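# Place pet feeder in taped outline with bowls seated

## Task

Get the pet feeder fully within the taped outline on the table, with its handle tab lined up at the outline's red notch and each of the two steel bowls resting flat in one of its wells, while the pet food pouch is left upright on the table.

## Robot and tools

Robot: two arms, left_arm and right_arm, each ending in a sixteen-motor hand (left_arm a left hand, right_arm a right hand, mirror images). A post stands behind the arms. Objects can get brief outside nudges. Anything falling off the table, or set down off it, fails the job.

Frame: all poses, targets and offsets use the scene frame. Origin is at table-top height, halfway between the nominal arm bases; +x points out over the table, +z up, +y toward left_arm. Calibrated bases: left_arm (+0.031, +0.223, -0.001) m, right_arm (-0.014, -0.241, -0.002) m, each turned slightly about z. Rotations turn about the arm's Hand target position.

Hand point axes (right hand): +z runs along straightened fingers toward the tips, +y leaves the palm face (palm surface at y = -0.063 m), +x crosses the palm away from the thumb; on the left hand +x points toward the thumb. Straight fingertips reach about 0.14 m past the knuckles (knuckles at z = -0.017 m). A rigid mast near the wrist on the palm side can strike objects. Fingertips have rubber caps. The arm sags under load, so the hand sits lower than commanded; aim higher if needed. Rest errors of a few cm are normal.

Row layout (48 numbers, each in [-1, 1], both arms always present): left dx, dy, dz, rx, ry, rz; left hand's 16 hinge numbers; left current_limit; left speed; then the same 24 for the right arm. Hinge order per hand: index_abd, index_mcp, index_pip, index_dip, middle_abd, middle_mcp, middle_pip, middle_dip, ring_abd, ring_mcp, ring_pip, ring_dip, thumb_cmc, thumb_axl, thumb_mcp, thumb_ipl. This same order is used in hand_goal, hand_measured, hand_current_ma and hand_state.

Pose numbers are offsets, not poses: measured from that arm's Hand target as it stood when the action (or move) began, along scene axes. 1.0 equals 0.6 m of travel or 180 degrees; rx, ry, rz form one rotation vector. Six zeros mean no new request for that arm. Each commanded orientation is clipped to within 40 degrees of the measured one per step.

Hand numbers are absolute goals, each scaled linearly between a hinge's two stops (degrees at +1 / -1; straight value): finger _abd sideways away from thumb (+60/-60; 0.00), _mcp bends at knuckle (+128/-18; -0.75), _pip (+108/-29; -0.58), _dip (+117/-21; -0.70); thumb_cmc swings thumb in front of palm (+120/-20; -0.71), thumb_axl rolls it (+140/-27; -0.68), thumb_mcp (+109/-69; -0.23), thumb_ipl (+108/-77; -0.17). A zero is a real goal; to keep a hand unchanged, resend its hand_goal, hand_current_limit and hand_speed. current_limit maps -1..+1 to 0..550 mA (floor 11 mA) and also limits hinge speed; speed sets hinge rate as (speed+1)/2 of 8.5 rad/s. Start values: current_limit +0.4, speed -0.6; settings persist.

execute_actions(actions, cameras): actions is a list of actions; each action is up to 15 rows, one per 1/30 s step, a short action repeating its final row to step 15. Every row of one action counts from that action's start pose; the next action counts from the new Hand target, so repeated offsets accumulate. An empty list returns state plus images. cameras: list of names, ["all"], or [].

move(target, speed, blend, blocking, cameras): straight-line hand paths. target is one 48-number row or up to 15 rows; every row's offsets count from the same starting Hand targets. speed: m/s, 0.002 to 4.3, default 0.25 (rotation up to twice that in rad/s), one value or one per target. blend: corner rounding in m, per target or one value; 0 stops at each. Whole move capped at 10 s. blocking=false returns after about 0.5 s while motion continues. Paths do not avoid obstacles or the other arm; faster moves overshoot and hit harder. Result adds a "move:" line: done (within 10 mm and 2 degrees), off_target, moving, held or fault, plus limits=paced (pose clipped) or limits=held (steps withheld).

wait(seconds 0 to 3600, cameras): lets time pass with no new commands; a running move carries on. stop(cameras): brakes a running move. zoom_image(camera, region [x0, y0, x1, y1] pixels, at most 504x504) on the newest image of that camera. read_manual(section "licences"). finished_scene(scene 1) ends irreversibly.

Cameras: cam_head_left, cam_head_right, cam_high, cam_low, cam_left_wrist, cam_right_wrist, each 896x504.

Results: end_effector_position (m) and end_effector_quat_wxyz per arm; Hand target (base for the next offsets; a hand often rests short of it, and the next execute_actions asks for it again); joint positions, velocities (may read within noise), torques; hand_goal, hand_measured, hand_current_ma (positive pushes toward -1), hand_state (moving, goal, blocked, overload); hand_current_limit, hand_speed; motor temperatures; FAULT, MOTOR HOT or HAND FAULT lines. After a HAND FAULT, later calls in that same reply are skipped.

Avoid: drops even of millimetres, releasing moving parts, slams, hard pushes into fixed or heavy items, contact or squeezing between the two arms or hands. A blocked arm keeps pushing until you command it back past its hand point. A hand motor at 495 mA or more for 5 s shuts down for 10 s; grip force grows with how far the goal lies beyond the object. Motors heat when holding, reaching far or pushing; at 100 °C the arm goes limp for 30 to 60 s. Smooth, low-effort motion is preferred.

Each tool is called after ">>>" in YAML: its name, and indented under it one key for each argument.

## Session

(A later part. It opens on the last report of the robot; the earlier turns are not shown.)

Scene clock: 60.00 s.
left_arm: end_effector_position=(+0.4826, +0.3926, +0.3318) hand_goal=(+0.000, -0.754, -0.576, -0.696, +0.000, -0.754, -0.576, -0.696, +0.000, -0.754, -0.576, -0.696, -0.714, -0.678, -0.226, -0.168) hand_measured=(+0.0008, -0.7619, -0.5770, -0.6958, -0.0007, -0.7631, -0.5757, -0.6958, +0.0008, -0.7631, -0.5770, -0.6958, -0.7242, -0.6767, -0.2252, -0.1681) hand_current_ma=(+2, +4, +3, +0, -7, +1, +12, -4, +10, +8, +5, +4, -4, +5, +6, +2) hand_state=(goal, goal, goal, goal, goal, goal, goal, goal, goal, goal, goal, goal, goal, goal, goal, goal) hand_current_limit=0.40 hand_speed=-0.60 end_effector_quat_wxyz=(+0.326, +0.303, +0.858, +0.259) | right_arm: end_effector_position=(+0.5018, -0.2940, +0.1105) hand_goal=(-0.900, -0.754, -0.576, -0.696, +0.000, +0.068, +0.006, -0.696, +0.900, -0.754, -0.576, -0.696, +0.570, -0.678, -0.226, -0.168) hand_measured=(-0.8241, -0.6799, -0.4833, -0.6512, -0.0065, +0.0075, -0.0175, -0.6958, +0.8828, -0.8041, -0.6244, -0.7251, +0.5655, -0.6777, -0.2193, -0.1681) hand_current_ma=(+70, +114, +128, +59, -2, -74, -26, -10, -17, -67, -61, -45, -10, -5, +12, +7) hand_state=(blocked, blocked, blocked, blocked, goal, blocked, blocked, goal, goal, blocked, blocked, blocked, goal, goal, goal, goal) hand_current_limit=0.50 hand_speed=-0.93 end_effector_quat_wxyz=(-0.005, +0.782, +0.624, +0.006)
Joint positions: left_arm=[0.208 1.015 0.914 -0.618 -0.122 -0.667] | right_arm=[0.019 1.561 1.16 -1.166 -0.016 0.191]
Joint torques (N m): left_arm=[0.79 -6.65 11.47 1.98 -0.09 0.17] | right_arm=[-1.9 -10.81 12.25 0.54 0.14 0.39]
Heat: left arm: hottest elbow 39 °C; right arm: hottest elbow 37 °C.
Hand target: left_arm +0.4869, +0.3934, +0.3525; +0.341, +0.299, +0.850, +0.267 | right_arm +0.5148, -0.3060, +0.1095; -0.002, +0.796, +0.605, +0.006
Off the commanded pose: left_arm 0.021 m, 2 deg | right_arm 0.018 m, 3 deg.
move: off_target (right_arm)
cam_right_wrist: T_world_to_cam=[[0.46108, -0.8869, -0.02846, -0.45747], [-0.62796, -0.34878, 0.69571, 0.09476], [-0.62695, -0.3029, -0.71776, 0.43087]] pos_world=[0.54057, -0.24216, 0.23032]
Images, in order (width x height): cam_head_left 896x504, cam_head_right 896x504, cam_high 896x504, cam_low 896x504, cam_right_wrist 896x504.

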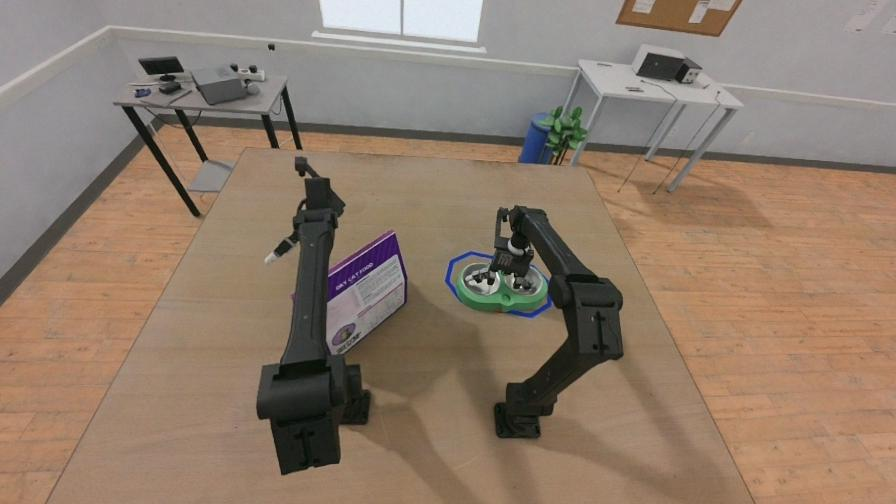

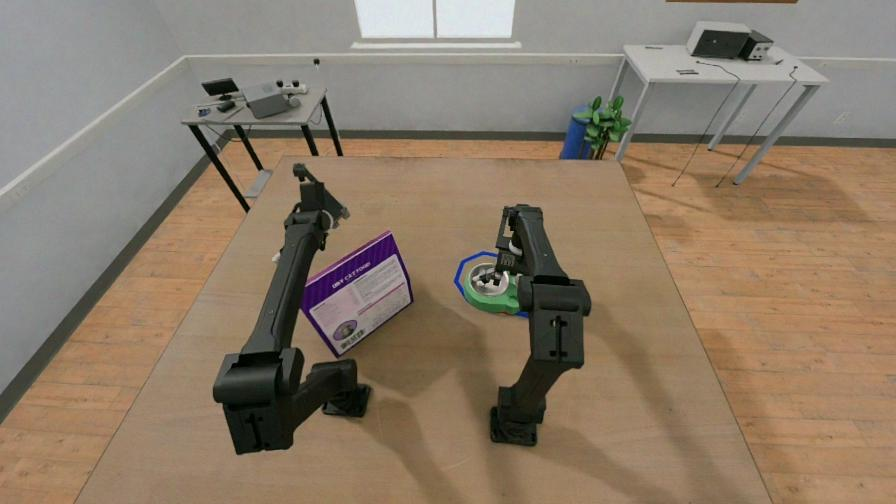

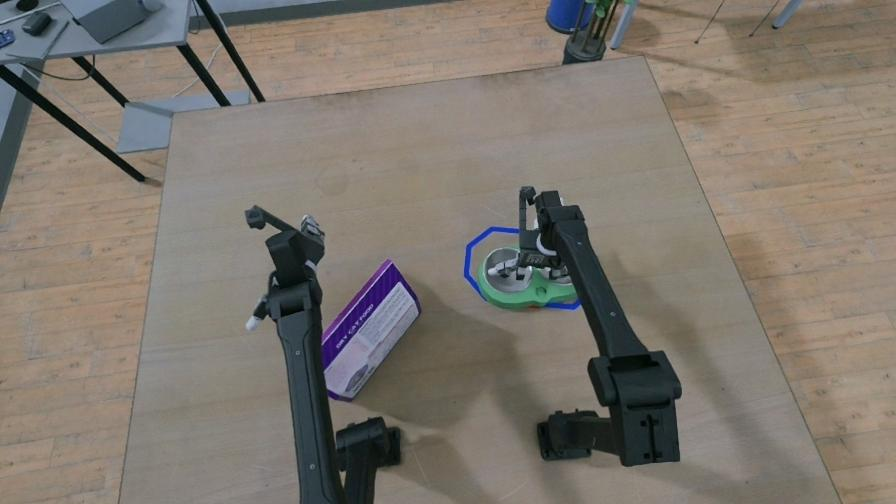

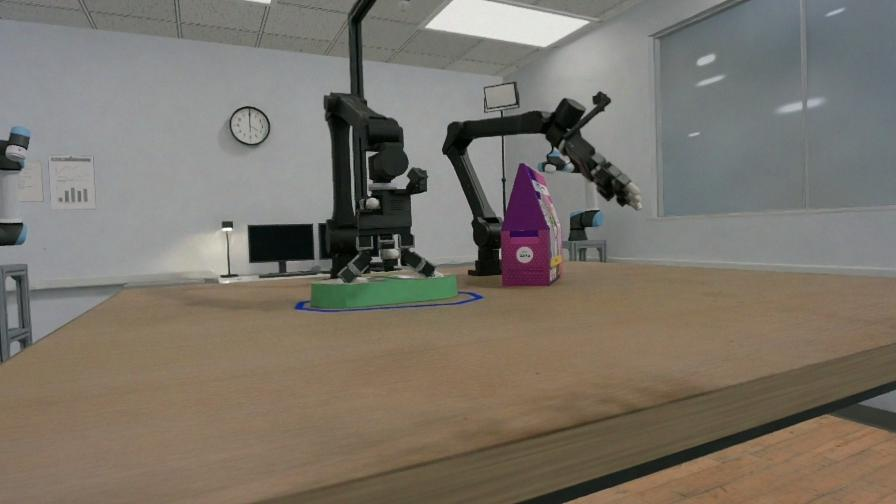

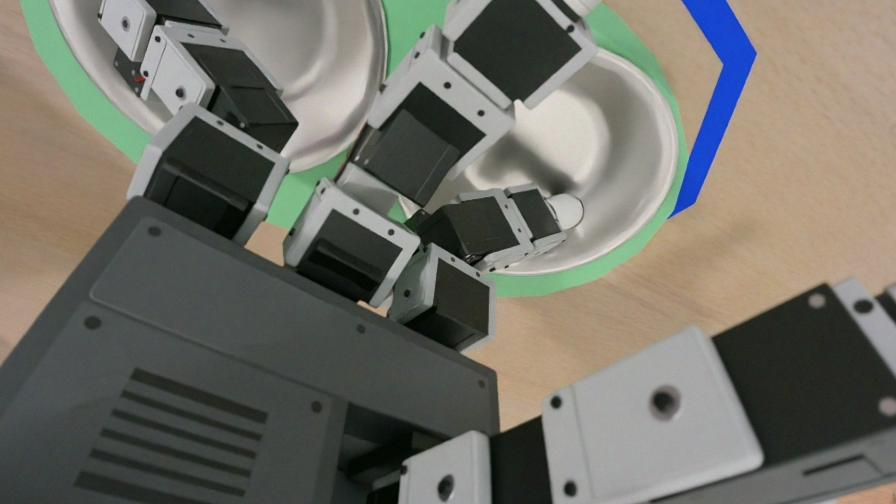

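>>> move:
  target: [0,0,0,0,0,0,0,-0.754,-0.576,-0.696,0,-0.754,-0.576,-0.696,0,-0.754,-0.576,-0.696,-0.714,-0.678,-0.226,-0.168,0.4,-0.6,0.0117,-0.0347,0,0,0,-0.08,-0.9,-0.754,-0.576,-0.696,0,0.068,0.007,-0.696,0.9,-0.754,-0.576,-0.696,0.571,-0.678,-0.226,-0.168,0.5,-0.93]
  speed: 0.08
  cameras: ["cam_low","cam_high","cam_head_right","cam_head_left","cam_right_wrist"]

>>> zoom_image:
  camera: "cam_head_left"
  region: [400, 230, 600, 380]

>>> zoom_image:
  camera: "cam_low"
  region: [280, 200, 520, 320]

>>> zoom_image:
  camera: "cam_high"
  region: [420, 210, 620, 390]

Scene clock: 63.37 s.
left_arm: end_effector_position=(+0.4826, +0.3926, +0.3318) hand_goal=(+0.000, -0.754, -0.576, -0.696, +0.000, -0.754, -0.576, -0.696, +0.000, -0.754, -0.576, -0.696, -0.714, -0.678, -0.226, -0.168) hand_measured=(+0.0008, -0.7619, -0.5770, -0.6958, -0.0007, -0.7619, -0.5770, -0.6958, +0.0008, -0.7631, -0.5770, -0.6958, -0.7242, -0.6767, -0.2242, -0.1681) hand_current_ma=(+5, +5, +8, +0, -6, +0, +9, -5, +10, +7, +9, +0, -5, +4, +4, -3) hand_state=(goal, goal, goal, goal, goal, goal, goal, goal, goal, goal, goal, goal, goal, goal, goal, goal) hand_current_limit=0.40 hand_speed=-0.60 end_effector_quat_wxyz=(+0.326, +0.303, +0.858, +0.259) | right_arm: end_effector_position=(+0.5102, -0.3154, +0.1106) hand_goal=(-0.900, -0.754, -0.576, -0.696, +0.000, +0.068, +0.006, -0.696, +0.900, -0.754, -0.576, -0.696, +0.570, -0.678, -0.226, -0.168) hand_measured=(-0.8255, -0.6980, -0.5154, -0.6627, -0.0051, +0.0075, -0.0175, -0.6958, +0.8843, -0.8186, -0.6334, -0.7327, +0.5655, -0.6777, -0.2193, -0.1672) hand_current_ma=(+74, +92, +76, +34, -14, -79, -38, -1, -12, -80, -77, -58, -4, +2, +2, +0) hand_state=(blocked, blocked, blocked, blocked, goal, blocked, blocked, goal, goal, blocked, blocked, blocked, goal, goal, goal, goal) hand_current_limit=0.50 hand_speed=-0.93 end_effector_quat_wxyz=(-0.004, +0.854, +0.520, +0.008)
Joint positions: left_arm=[0.208 1.015 0.914 -0.618 -0.122 -0.667] | right_arm=[0.014 1.61 1.218 -1.17 -0.015 0.439]
Joint torques (N m): left_arm=[0.73 -6.65 11.48 1.98 -0.09 0.17] | right_arm=[-1.79 -11.58 12.46 0.34 0.21 0.39]
Heat: left arm: hottest elbow 40 °C; right arm: hottest elbow 38 °C.
Hand target: left_arm +0.4869, +0.3934, +0.3525; +0.341, +0.299, +0.850, +0.267 | right_arm +0.5218, -0.3269, +0.1094; -0.002, +0.866, +0.501, +0.006
Off the commanded pose: left_arm 0.021 m, 2 deg | right_arm 0.016 m, 3 deg.
move: off_target (right_arm)
cam_right_wrist: T_world_to_cam=[[0.22419, -0.97415, -0.02779, -0.38707], [-0.69659, -0.18012, 0.69449, 0.18079], [-0.68154, -0.13634, -0.71897, 0.51008]] pos_world=[0.56035, -0.27496, 0.23042]
Images, in order (width x height): cam_head_left 896x504, cam_head_right 896x504, cam_high 896x504, cam_low 896x504, cam_right_wrist 896x504.

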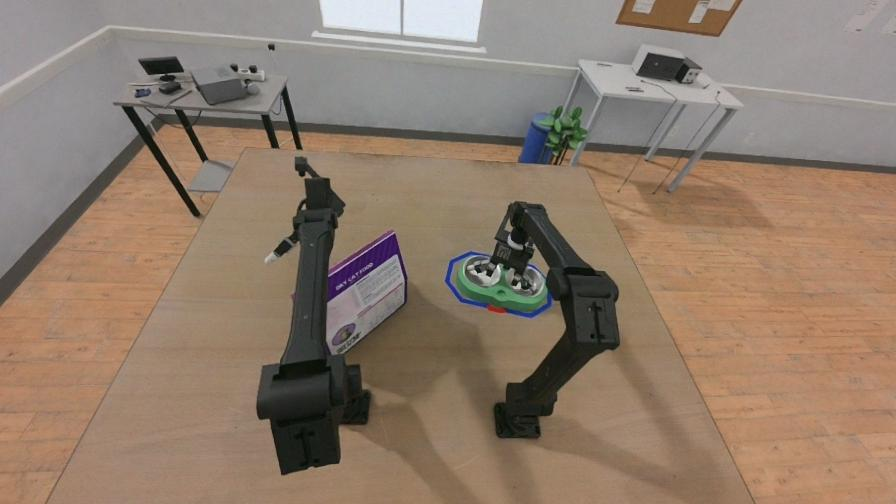

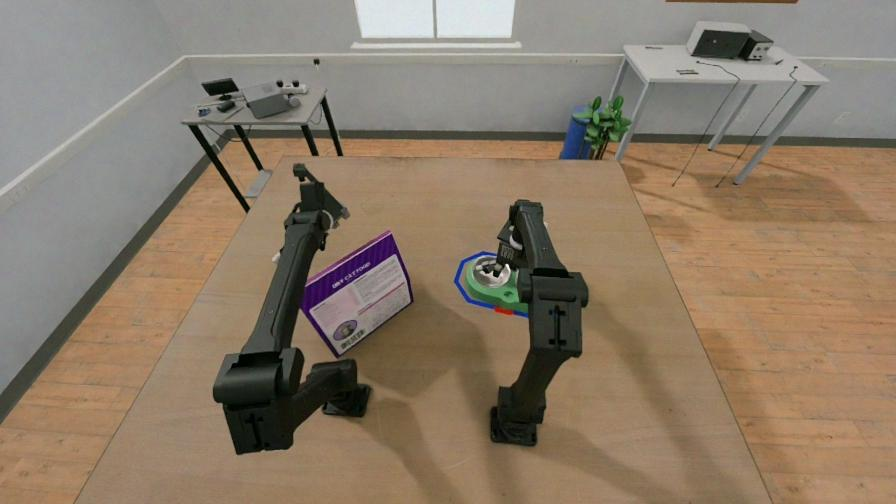

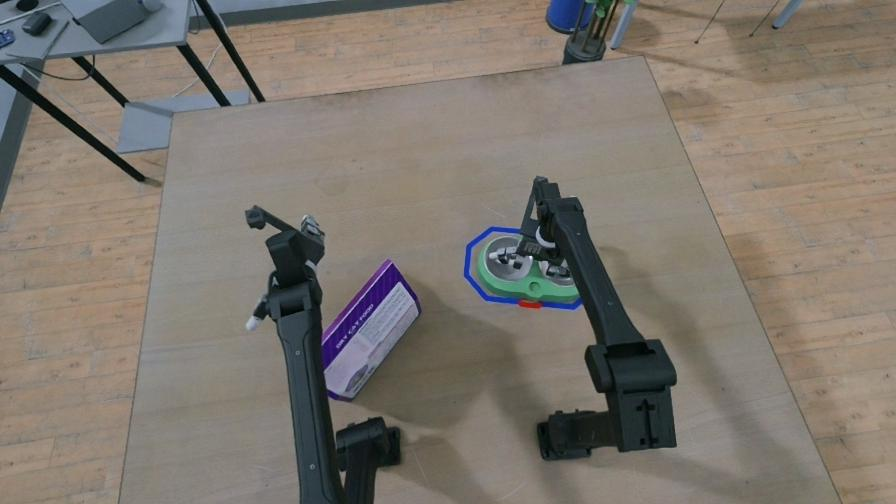

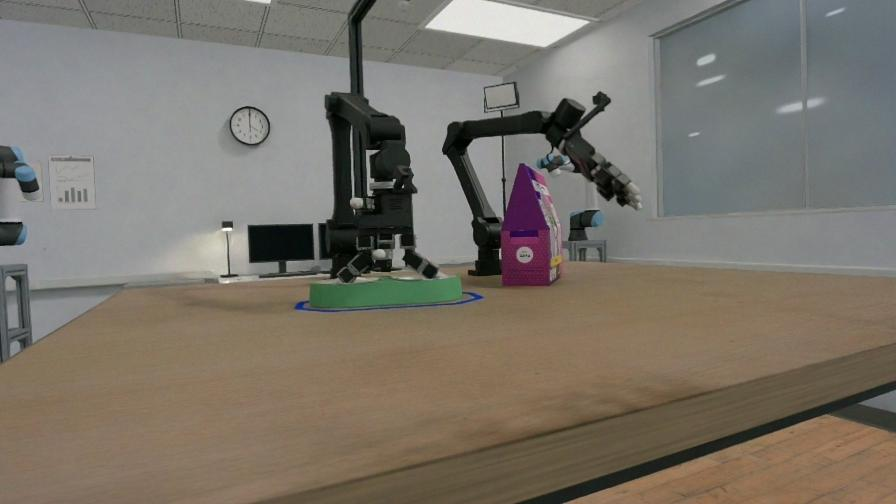

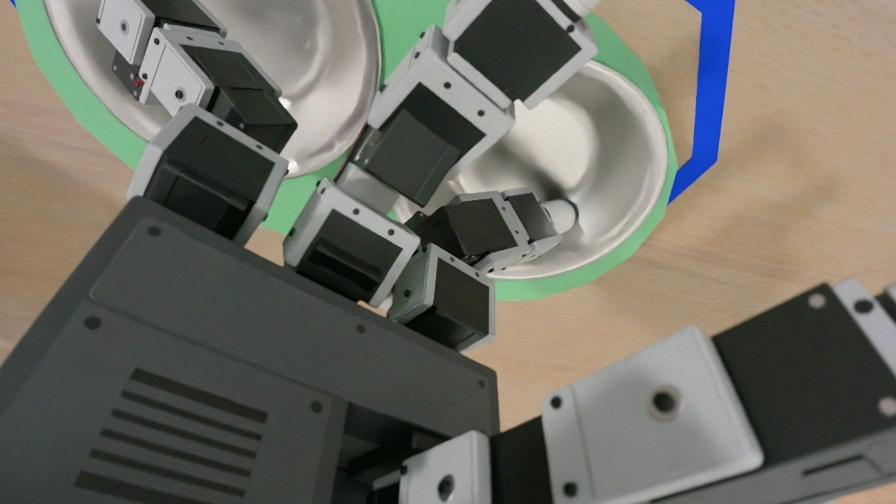

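Scaled by 2.520 from the camera's image (finer frame: 1280x720).

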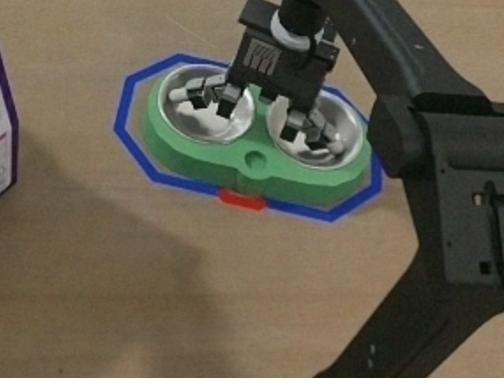

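Scaled by 2.100 from the camera's image (finer frame: 1280x720).

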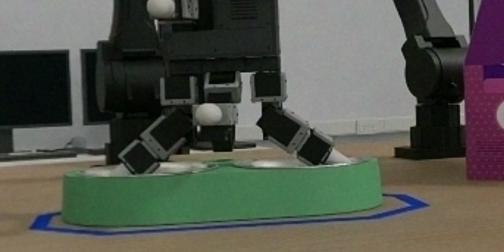

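Scaled by 2.520 from the camera's image (finer frame: 1280x720).

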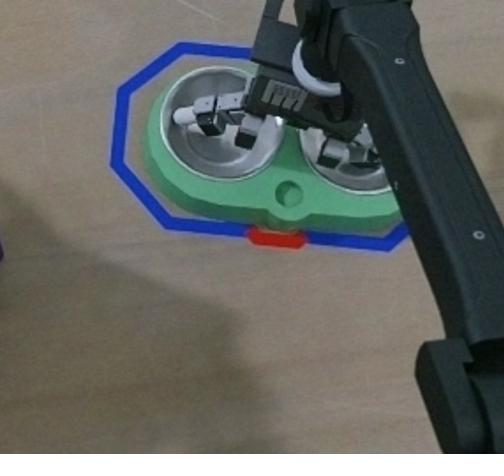

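>>> zoom_image:
  camera: "cam_high"
  region: [455, 215, 605, 315]

>>> zoom_image:
  camera: "cam_head_left"
  region: [440, 245, 560, 325]

>>> zoom_image:
  camera: "cam_head_right"
  region: [440, 245, 560, 325]

>>> zoom_image:
  camera: "cam_low"
  region: [280, 260, 500, 320]

Scaled by 3.360 from the camera's image (finer frame: 1280x720).

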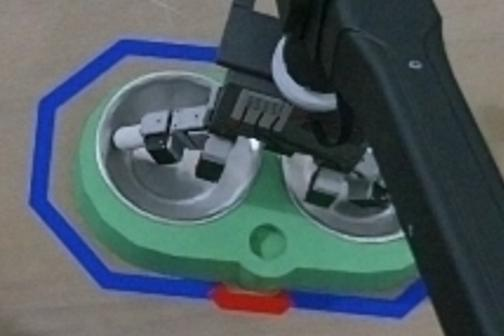

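Scaled by 4.200 from the camera's image (finer frame: 1280x720).

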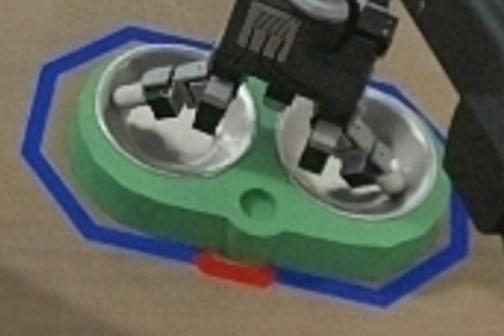

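Scaled by 4.200 from the camera's image (finer frame: 1280x720).

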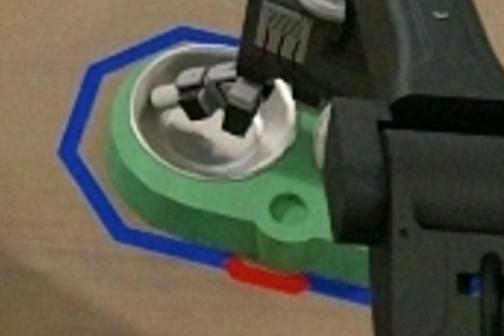

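Scaled by 2.291 from the camera's image (finer frame: 1280x720).

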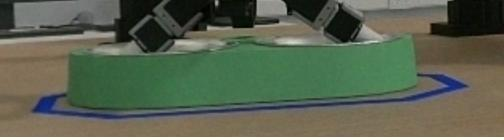

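>>> move:
  target: [0,0,0,0,0,0,0,-0.754,-0.576,-0.696,0,-0.754,-0.576,-0.696,0,-0.754,-0.576,-0.696,-0.714,-0.678,-0.226,-0.168,0.4,-0.6,0,0,0.03,0,0,0,-0.72,-0.754,-0.576,-0.696,0,0.068,0.007,-0.696,0.72,-0.754,-0.576,-0.696,0.571,-0.678,-0.226,-0.168,0.5,-0.93]
  speed: 0.03
  cameras: ["cam_high","cam_head_left","cam_right_wrist"]

>>> zoom_image:
  camera: "cam_high"
  region: [455, 215, 605, 315]

>>> zoom_image:
  camera: "cam_head_left"
  region: [440, 245, 560, 325]

Scene clock: 66.60 s.
left_arm: end_effector_position=(+0.4826, +0.3926, +0.3318) hand_goal=(+0.000, -0.754, -0.576, -0.696, +0.000, -0.754, -0.576, -0.696, +0.000, -0.754, -0.576, -0.696, -0.714, -0.678, -0.226, -0.168) hand_measured=(+0.0008, -0.7619, -0.5770, -0.6958, -0.0007, -0.7619, -0.5770, -0.6958, +0.0008, -0.7631, -0.5757, -0.6958, -0.7242, -0.6777, -0.2242, -0.1681) hand_current_ma=(+5, +1, +8, -3, -9, +1, +11, -3, +9, +5, +8, +4, -4, +0, +11, -2) hand_state=(goal, goal, goal, goal, goal, goal, goal, goal, goal, goal, goal, goal, goal, goal, goal, goal) hand_current_limit=0.40 hand_speed=-0.60 end_effector_quat_wxyz=(+0.326, +0.303, +0.858, +0.259) | right_arm: end_effector_position=(+0.5071, -0.3179, +0.1152) hand_goal=(-0.720, -0.754, -0.576, -0.696, +0.000, +0.068, +0.006, -0.696, +0.720, -0.754, -0.576, -0.696, +0.570, -0.678, -0.226, -0.168) hand_measured=(-0.7244, -0.7016, -0.5269, -0.6652, -0.0051, +0.0075, -0.0175, -0.6958, +0.7187, -0.7559, -0.5847, -0.7111, +0.5655, -0.6767, -0.2183, -0.1672) hand_current_ma=(+10, +89, +56, +18, -2, -70, -28, -9, -9, -3, -25, -12, -1, -7, +10, +3) hand_state=(goal, blocked, blocked, blocked, goal, blocked, blocked, goal, goal, goal, goal, goal, goal, goal, goal, goal) hand_current_limit=0.50 hand_speed=-0.93 end_effector_quat_wxyz=(-0.009, +0.859, +0.512, -0.003)
Joint positions: left_arm=[0.208 1.015 0.914 -0.618 -0.122 -0.667] | right_arm=[0.013 1.613 1.239 -1.21 -0.012 0.455]
Joint torques (N m): left_arm=[0.79 -6.71 11.48 1.99 -0.09 0.17] | right_arm=[-1.61 -13.22 13.2 0.09 0.11 0.22]
Heat: left arm: hottest elbow 40 °C; right arm: hottest elbow 39 °C.
Hand target: left_arm +0.4869, +0.3934, +0.3525; +0.341, +0.299, +0.850, +0.267 | right_arm +0.5218, -0.3268, +0.1274; -0.002, +0.866, +0.501, +0.006
Off the commanded pose: left_arm 0.021 m, 2 deg | right_arm 0.021 m, 2 deg.
move: off_target (right_arm)
cam_right_wrist: T_world_to_cam=[[0.20641, -0.97799, -0.03051, -0.38052], [-0.68363, -0.16646, 0.71059, 0.17098], [-0.70003, -0.12581, -0.70294, 0.52193]] pos_world=[0.5608, -0.27802, 0.23378]
Images, in order (width x height): cam_head_left 896x504, cam_high 896x504, cam_right_wrist 896x504.

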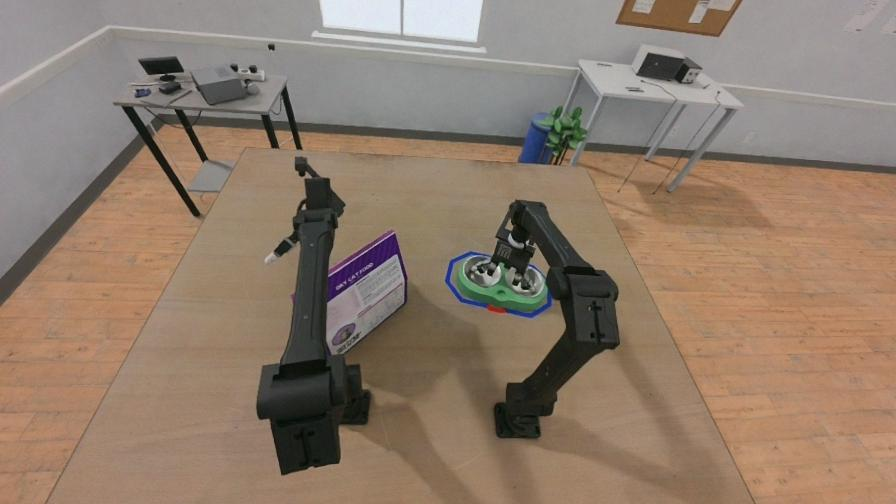

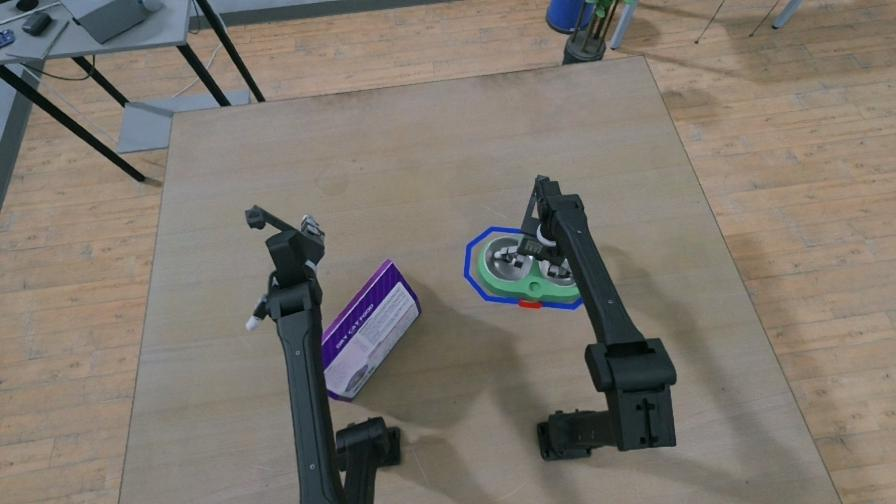

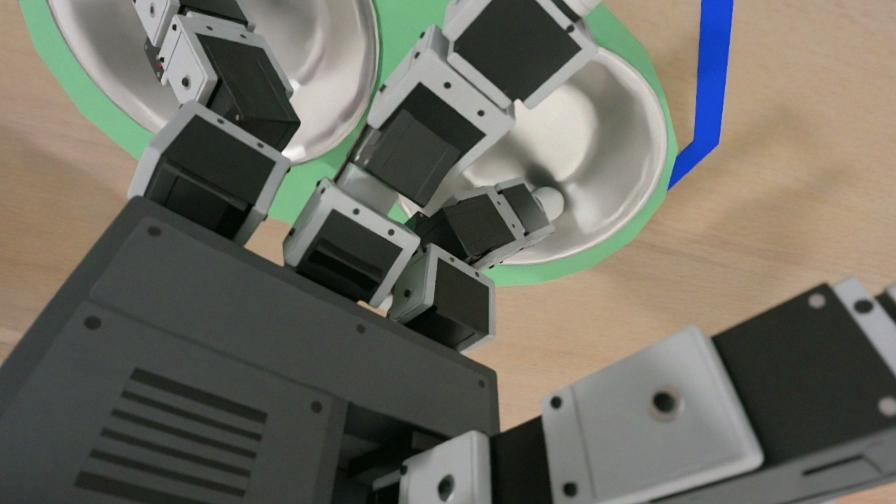

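Scaled by 3.360 from the camera's image (finer frame: 1280x720).

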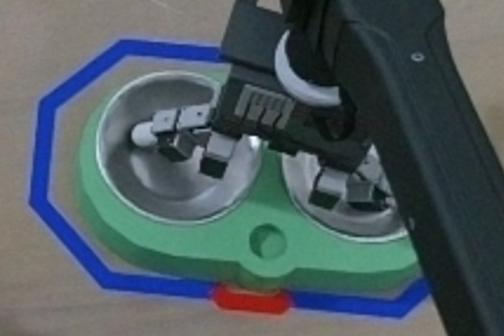

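Scaled by 4.200 from the camera's image (finer frame: 1280x720).

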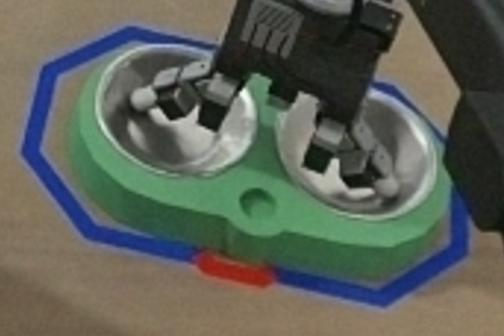

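>>> move:
  target: [0,0,0,0,0,0,0,-0.754,-0.576,-0.696,0,-0.754,-0.576,-0.696,0,-0.754,-0.576,-0.696,-0.714,-0.678,-0.226,-0.168,0.4,-0.6,-0.023,0.0547,0,0,0,0.084,-0.72,-0.754,-0.576,-0.696,0,0.068,0.007,-0.696,0.72,-0.754,-0.576,-0.696,0.571,-0.678,-0.226,-0.168,0.5,-0.93]
  speed: 0.05
  cameras: ["cam_high","cam_head_left","cam_right_wrist"]

>>> zoom_image:
  camera: "cam_high"
  region: [455, 215, 605, 315]

>>> zoom_image:
  camera: "cam_head_left"
  region: [440, 245, 560, 325]

Scene clock: 70.07 s.
left_arm: end_effector_position=(+0.4826, +0.3926, +0.3318) hand_goal=(+0.000, -0.754, -0.576, -0.696, +0.000, -0.754, -0.576, -0.696, +0.000, -0.754, -0.576, -0.696, -0.714, -0.678, -0.226, -0.168) hand_measured=(+0.0008, -0.7619, -0.5782, -0.6958, -0.0007, -0.7631, -0.5770, -0.6958, -0.0007, -0.7631, -0.5770, -0.6958, -0.7242, -0.6777, -0.2242, -0.1672) hand_current_ma=(+0, +3, +8, +3, -12, -3, +6, -4, +7, +11, +10, +6, -7, +4, +8, +0) hand_state=(goal, goal, goal, goal, goal, goal, goal, goal, goal, goal, goal, goal, goal, goal, goal, goal) hand_current_limit=0.40 hand_speed=-0.60 end_effector_quat_wxyz=(+0.326, +0.303, +0.858, +0.259) | right_arm: end_effector_position=(+0.5115, -0.3008, +0.1247) hand_goal=(-0.720, -0.754, -0.576, -0.696, +0.000, +0.068, +0.006, -0.696, +0.720, -0.754, -0.576, -0.696, +0.570, -0.678, -0.226, -0.168) hand_measured=(-0.7230, -0.7306, -0.5590, -0.6818, -0.0051, +0.0075, -0.0175, -0.6958, +0.7187, -0.7559, -0.5847, -0.7111, +0.5655, -0.6767, -0.2183, -0.1681) hand_current_ma=(+3, +51, +4, +9, -3, -84, -34, -5, -5, +5, -11, -31, +6, +8, +4, -13) hand_state=(goal, blocked, goal, goal, goal, blocked, blocked, goal, goal, goal, goal, goal, goal, goal, goal, goal) hand_current_limit=0.50 hand_speed=-0.93 end_effector_quat_wxyz=(-0.004, +0.799, +0.601, +0.004)
Joint positions: left_arm=[0.208 1.015 0.914 -0.618 -0.122 -0.667] | right_arm=[0.017 1.578 1.22 -1.21 -0.012 0.246]
Joint torques (N m): left_arm=[0.85 -6.65 11.47 1.98 -0.1 0.16] | right_arm=[0.62 -15.21 8.32 0.51 -0.01 -0.06]
Heat: left arm: hottest elbow 40 °C; right arm: hottest elbow 38 °C.
Hand target: left_arm +0.4869, +0.3934, +0.3525; +0.341, +0.299, +0.850, +0.267 | right_arm +0.5081, -0.2940, +0.1276; -0.002, +0.792, +0.610, +0.006
Off the commanded pose: left_arm 0.021 m, 2 deg | right_arm 0.008 m, 1 deg.
move: done
cam_right_wrist: T_world_to_cam=[[0.40949, -0.91196, -0.02545, -0.44901], [-0.64543, -0.3093, 0.69839, 0.10905], [-0.64478, -0.26955, -0.71527, 0.46377]] pos_world=[0.55328, -0.25074, 0.24413]
Images, in order (width x height): cam_head_left 896x504, cam_high 896x504, cam_right_wrist 896x504.

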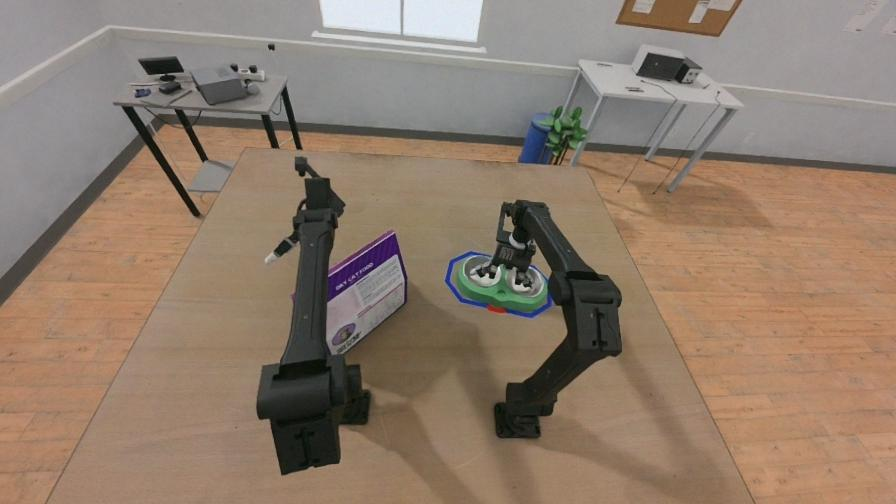

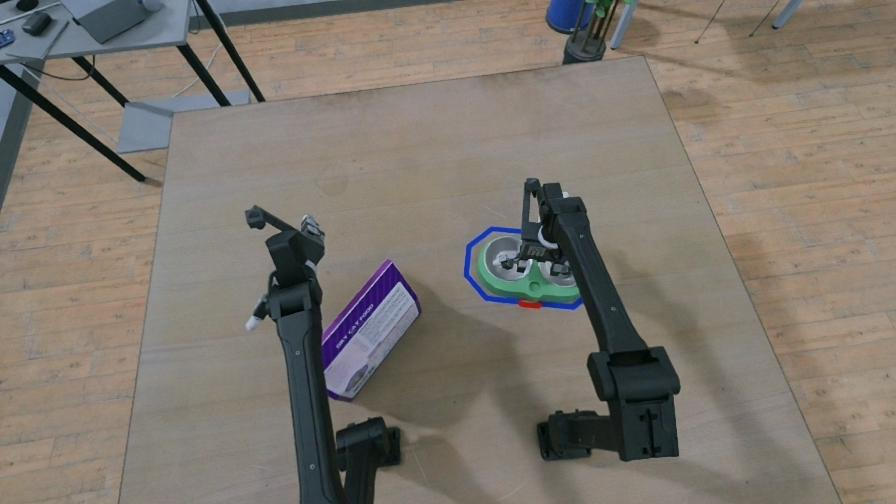

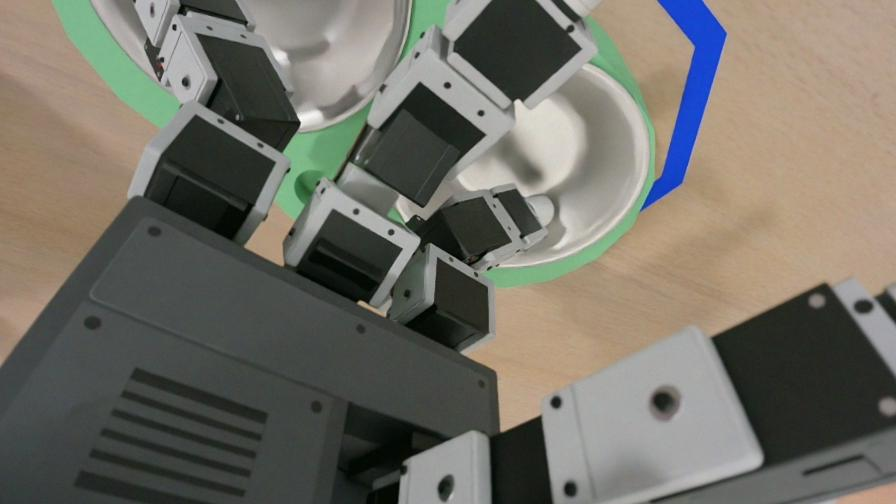

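Scaled by 3.360 from the camera's image (finer frame: 1280x720).

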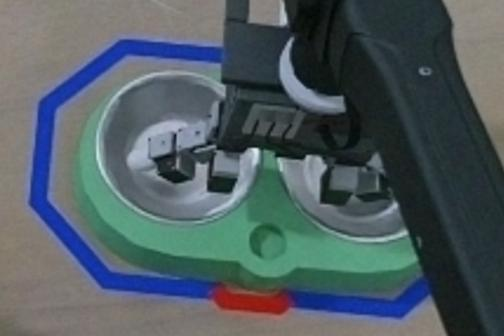

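Scaled by 4.200 from the camera's image (finer frame: 1280x720).

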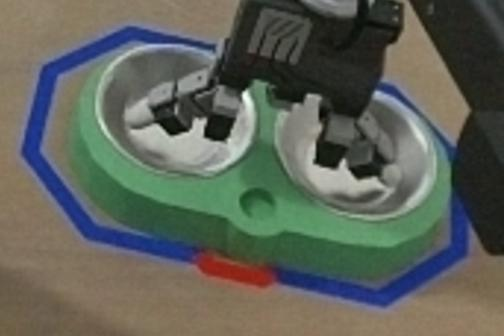

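>>> move:
  target: [0,0,0,0,0,0,0,-0.754,-0.576,-0.696,0,-0.754,-0.576,-0.696,0,-0.754,-0.576,-0.696,-0.714,-0.678,-0.226,-0.168,0.4,-0.6,0.0582,-0.0077,0,0,0,0.003,-0.72,-0.754,-0.576,-0.696,0,0.068,0.007,-0.696,0.72,-0.754,-0.576,-0.696,0.571,-0.678,-0.226,-0.168,0.5,-0.93]
  speed: 0.05
  cameras: ["cam_high","cam_head_left","cam_right_wrist"]

>>> zoom_image:
  camera: "cam_high"
  region: [455, 215, 605, 315]

>>> zoom_image:
  camera: "cam_head_left"
  region: [440, 245, 560, 325]

Scene clock: 71.83 s.
left_arm: end_effector_position=(+0.4826, +0.3926, +0.3318) hand_goal=(+0.000, -0.754, -0.576, -0.696, +0.000, -0.754, -0.576, -0.696, +0.000, -0.754, -0.576, -0.696, -0.714, -0.678, -0.226, -0.168) hand_measured=(-0.0007, -0.7619, -0.5770, -0.6958, +0.0008, -0.7631, -0.5757, -0.6958, +0.0008, -0.7631, -0.5770, -0.6958, -0.7242, -0.6777, -0.2242, -0.1672) hand_current_ma=(+1, +4, +5, +3, -12, -1, +7, -7, +7, +6, +7, +1, -7, +5, +12, -2) hand_state=(goal, goal, goal, goal, goal, goal, goal, goal, goal, goal, goal, goal, goal, goal, goal, goal) hand_current_limit=0.40 hand_speed=-0.60 end_effector_quat_wxyz=(+0.326, +0.303, +0.858, +0.259) | right_arm: end_effector_position=(+0.5245, -0.2998, +0.1156) hand_goal=(-0.720, -0.754, -0.576, -0.696, +0.000, +0.068, +0.006, -0.696, +0.720, -0.754, -0.576, -0.696, +0.570, -0.678, -0.226, -0.168) hand_measured=(-0.7244, -0.7318, -0.5590, -0.6818, -0.0051, +0.0075, -0.0175, -0.6958, +0.7187, -0.7559, -0.5834, -0.7098, +0.5667, -0.6777, -0.2193, -0.1672) hand_current_ma=(-6, +34, +23, +9, -7, -72, -24, -15, -3, +4, -17, -20, +3, +11, +0, +4) hand_state=(goal, blocked, goal, goal, goal, blocked, blocked, goal, goal, goal, goal, goal, goal, goal, goal, goal) hand_current_limit=0.50 hand_speed=-0.93 end_effector_quat_wxyz=(-0.010, +0.793, +0.609, -0.003)
Joint positions: left_arm=[0.208 1.015 0.914 -0.618 -0.122 -0.667] | right_arm=[0.017 1.627 1.258 -1.219 -0.012 0.227]
Joint torques (N m): left_arm=[0.79 -6.59 11.47 1.96 -0.09 0.17] | right_arm=[-0.26 -13.1 13.42 0.06 -0.01 -0.07]
Heat: left arm: hottest elbow 40 °C; right arm: hottest elbow 39 °C.
Hand target: left_arm +0.4869, +0.3934, +0.3525; +0.341, +0.299, +0.850, +0.267 | right_arm +0.5430, -0.2986, +0.1276; -0.002, +0.789, +0.614, +0.006
Off the commanded pose: left_arm 0.021 m, 2 deg | right_arm 0.022 m, 2 deg.
move: off_target (right_arm)
cam_right_wrist: T_world_to_cam=[[0.42594, -0.90411, -0.03418, -0.45898], [-0.62595, -0.32175, 0.71039, 0.1087], [-0.65327, -0.28119, -0.70298, 0.46556]] pos_world=[0.56768, -0.24908, 0.23438]
Images, in order (width x height): cam_head_left 896x504, cam_high 896x504, cam_right_wrist 896x504.

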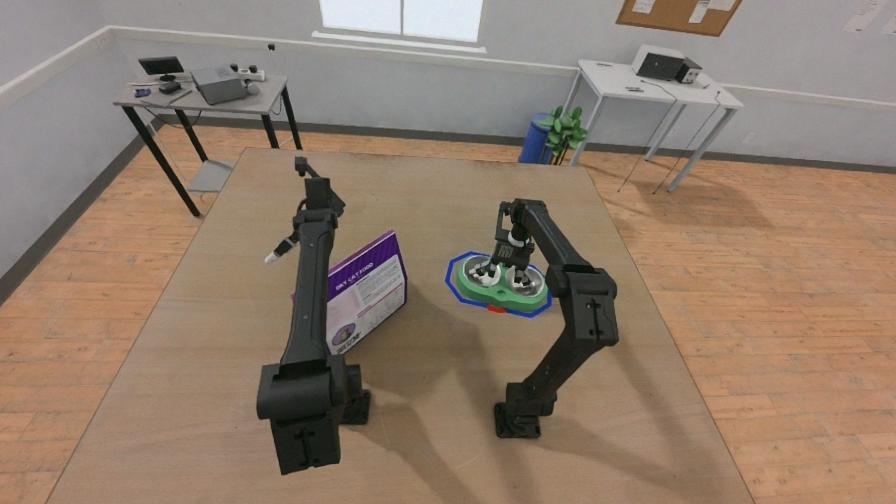

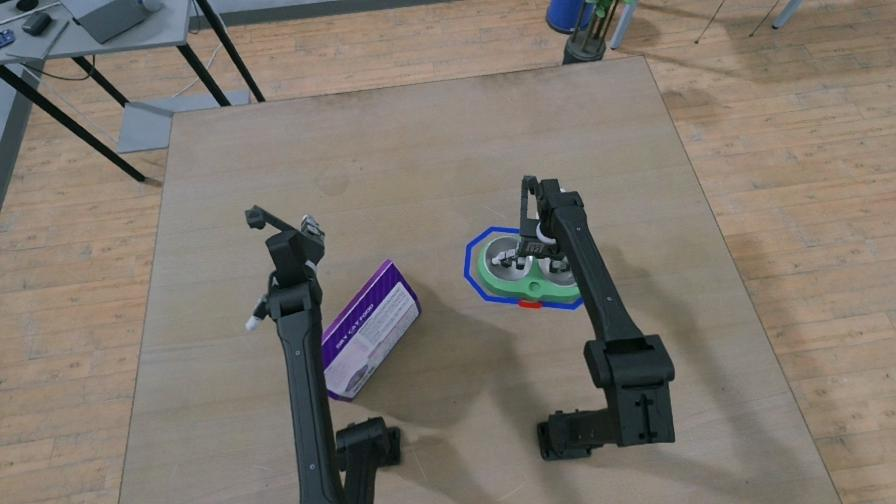

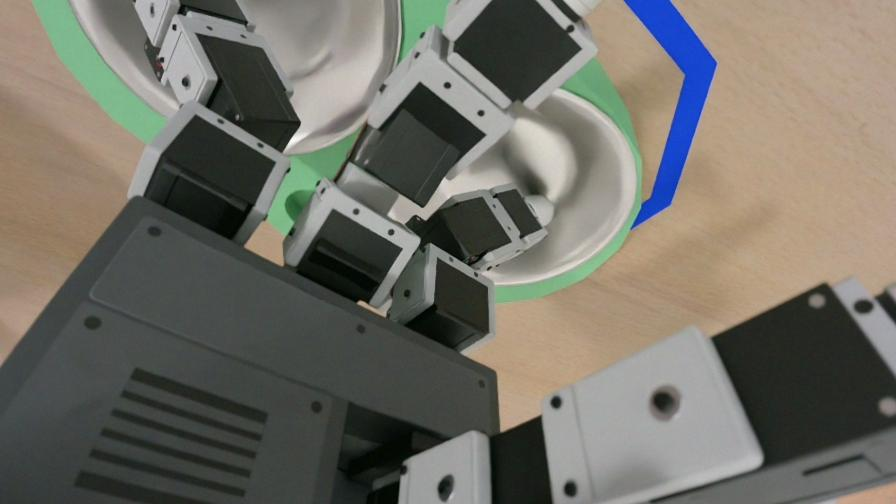

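Scaled by 3.360 from the camera's image (finer frame: 1280x720).

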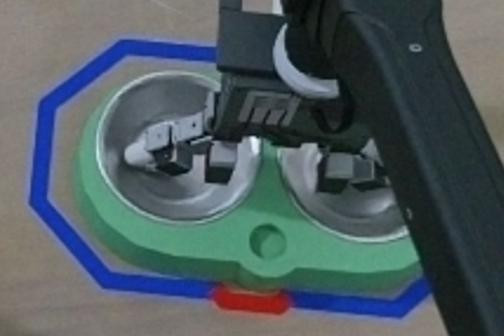

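Scaled by 4.200 from the camera's image (finer frame: 1280x720).

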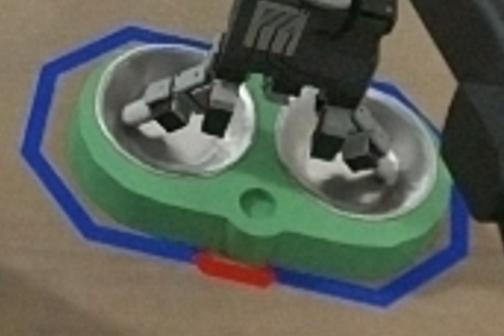

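>>> move:
  target: [0,0,0,0,0,0,0,-0.754,-0.576,-0.696,0,-0.754,-0.576,-0.696,0,-0.754,-0.576,-0.696,-0.714,-0.678,-0.226,-0.168,0.4,-0.6,0.025,-0.006,0.008,0,0,0.003,-0.72,-0.754,-0.576,-0.696,0,0.068,0.007,-0.696,0.72,-0.754,-0.576,-0.696,0.571,-0.678,-0.226,-0.168,0.5,-0.93]
  speed: 0.03
  cameras: ["cam_high","cam_head_left","cam_right_wrist"]

>>> zoom_image:
  camera: "cam_high"
  region: [455, 215, 605, 315]

>>> zoom_image:
  camera: "cam_head_left"
  region: [440, 245, 560, 325]

Scene clock: 73.07 s.
left_arm: end_effector_position=(+0.4826, +0.3926, +0.3318) hand_goal=(+0.000, -0.754, -0.576, -0.696, +0.000, -0.754, -0.576, -0.696, +0.000, -0.754, -0.576, -0.696, -0.714, -0.678, -0.226, -0.168) hand_measured=(+0.0008, -0.7619, -0.5770, -0.6958, +0.0008, -0.7619, -0.5770, -0.6958, +0.0008, -0.7631, -0.5770, -0.6958, -0.7242, -0.6777, -0.2242, -0.1672) hand_current_ma=(+2, +7, +5, -1, -6, +1, +8, -7, +7, +10, +8, +2, -5, +6, +7, -5) hand_state=(goal, goal, goal, goal, goal, goal, goal, goal, goal, goal, goal, goal, goal, goal, goal, goal) hand_current_limit=0.40 hand_speed=-0.60 end_effector_quat_wxyz=(+0.326, +0.303, +0.858, +0.259) | right_arm: end_effector_position=(+0.5397, -0.2990, +0.1214) hand_goal=(-0.720, -0.754, -0.576, -0.696, +0.000, +0.068, +0.006, -0.696, +0.720, -0.754, -0.576, -0.696, +0.570, -0.678, -0.226, -0.168) hand_measured=(-0.7244, -0.7318, -0.5603, -0.6818, -0.0051, +0.0075, -0.0175, -0.6958, +0.7187, -0.7559, -0.5834, -0.7111, +0.5655, -0.6777, -0.2183, -0.1672) hand_current_ma=(-4, +38, +21, +20, -12, -82, -36, -8, +0, +2, +3, -24, +4, -2, +19, -2) hand_state=(goal, blocked, goal, goal, goal, blocked, blocked, goal, goal, goal, goal, goal, goal, goal, goal, goal) hand_current_limit=0.50 hand_speed=-0.93 end_effector_quat_wxyz=(-0.010, +0.788, +0.615, -0.003)
Joint positions: left_arm=[0.208 1.015 0.914 -0.618 -0.122 -0.667] | right_arm=[0.017 1.657 1.311 -1.242 -0.012 0.21]
Joint torques (N m): left_arm=[0.73 -6.65 11.47 1.96 -0.09 0.17] | right_arm=[-0.97 -13.51 13.57 0.14 -0.01 -0.06]
Heat: left arm: hottest elbow 40 °C; right arm: hottest elbow 39 °C.
Hand target: left_arm +0.4869, +0.3934, +0.3525; +0.341, +0.299, +0.850, +0.267 | right_arm +0.5579, -0.3022, +0.1322; -0.003, +0.786, +0.618, +0.006
Off the commanded pose: left_arm 0.021 m, 2 deg | right_arm 0.022 m, 1 deg.
move: off_target (right_arm)
cam_right_wrist: T_world_to_cam=[[0.44137, -0.89669, -0.03385, -0.47065], [-0.62132, -0.33261, 0.70946, 0.10883], [-0.64742, -0.2921, -0.70393, 0.4735]] pos_world=[0.5819, -0.24752, 0.24017]
Images, in order (width x height): cam_head_left 896x504, cam_high 896x504, cam_right_wrist 896x504.

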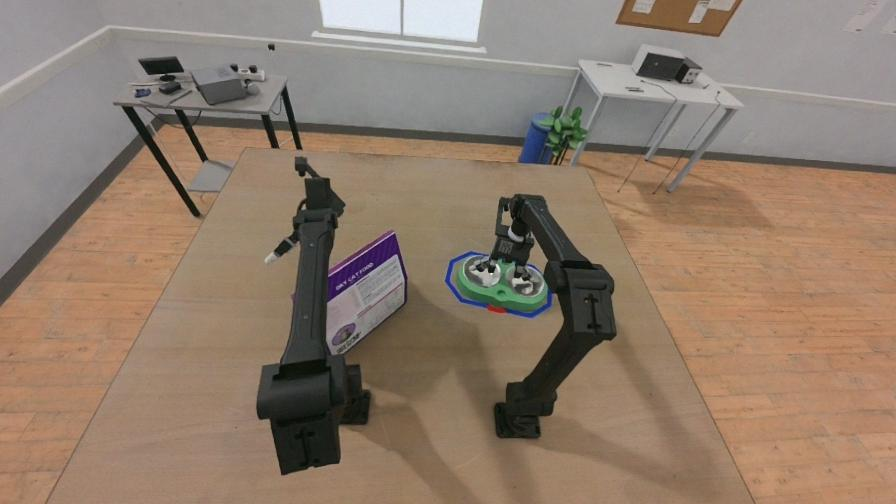

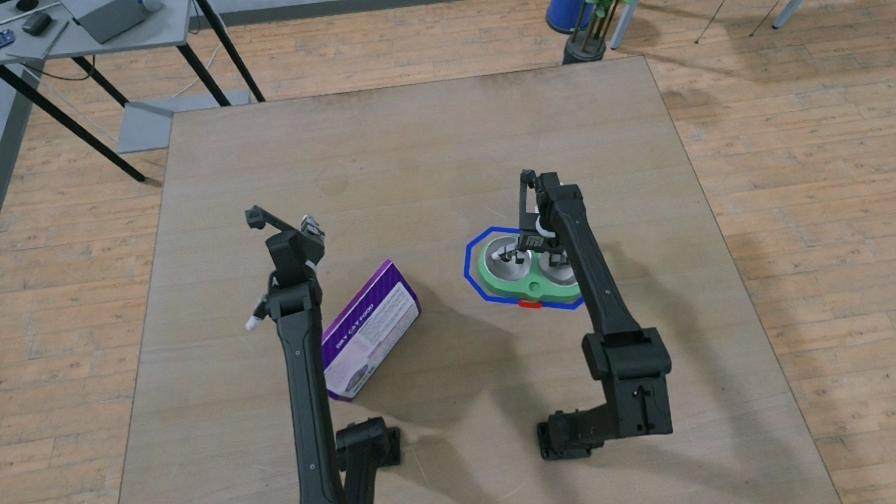

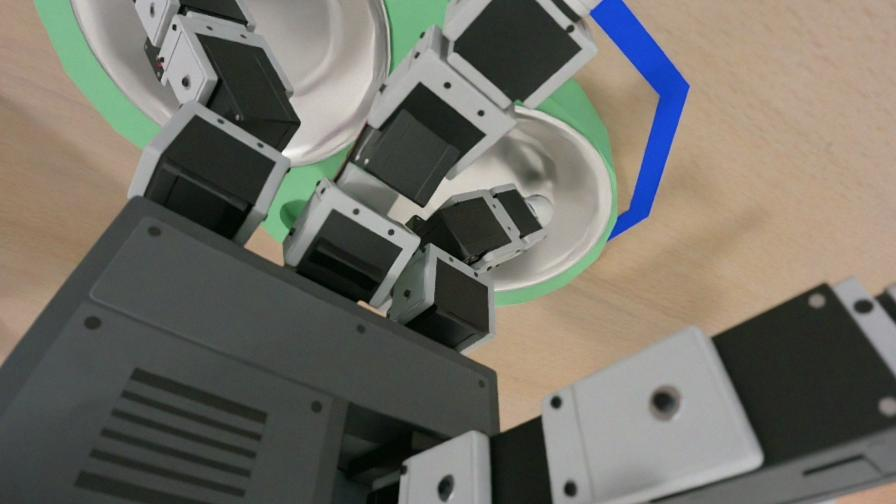

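Scaled by 3.360 from the camera's image (finer frame: 1280x720).

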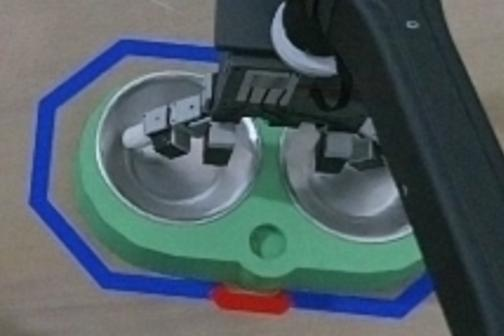

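Scaled by 4.200 from the camera's image (finer frame: 1280x720).

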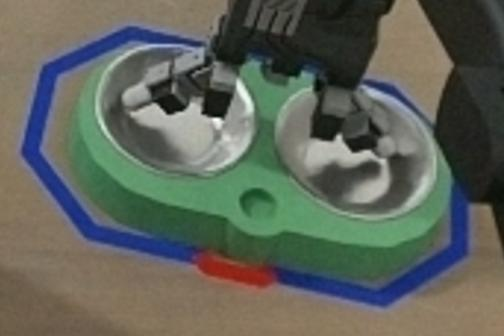

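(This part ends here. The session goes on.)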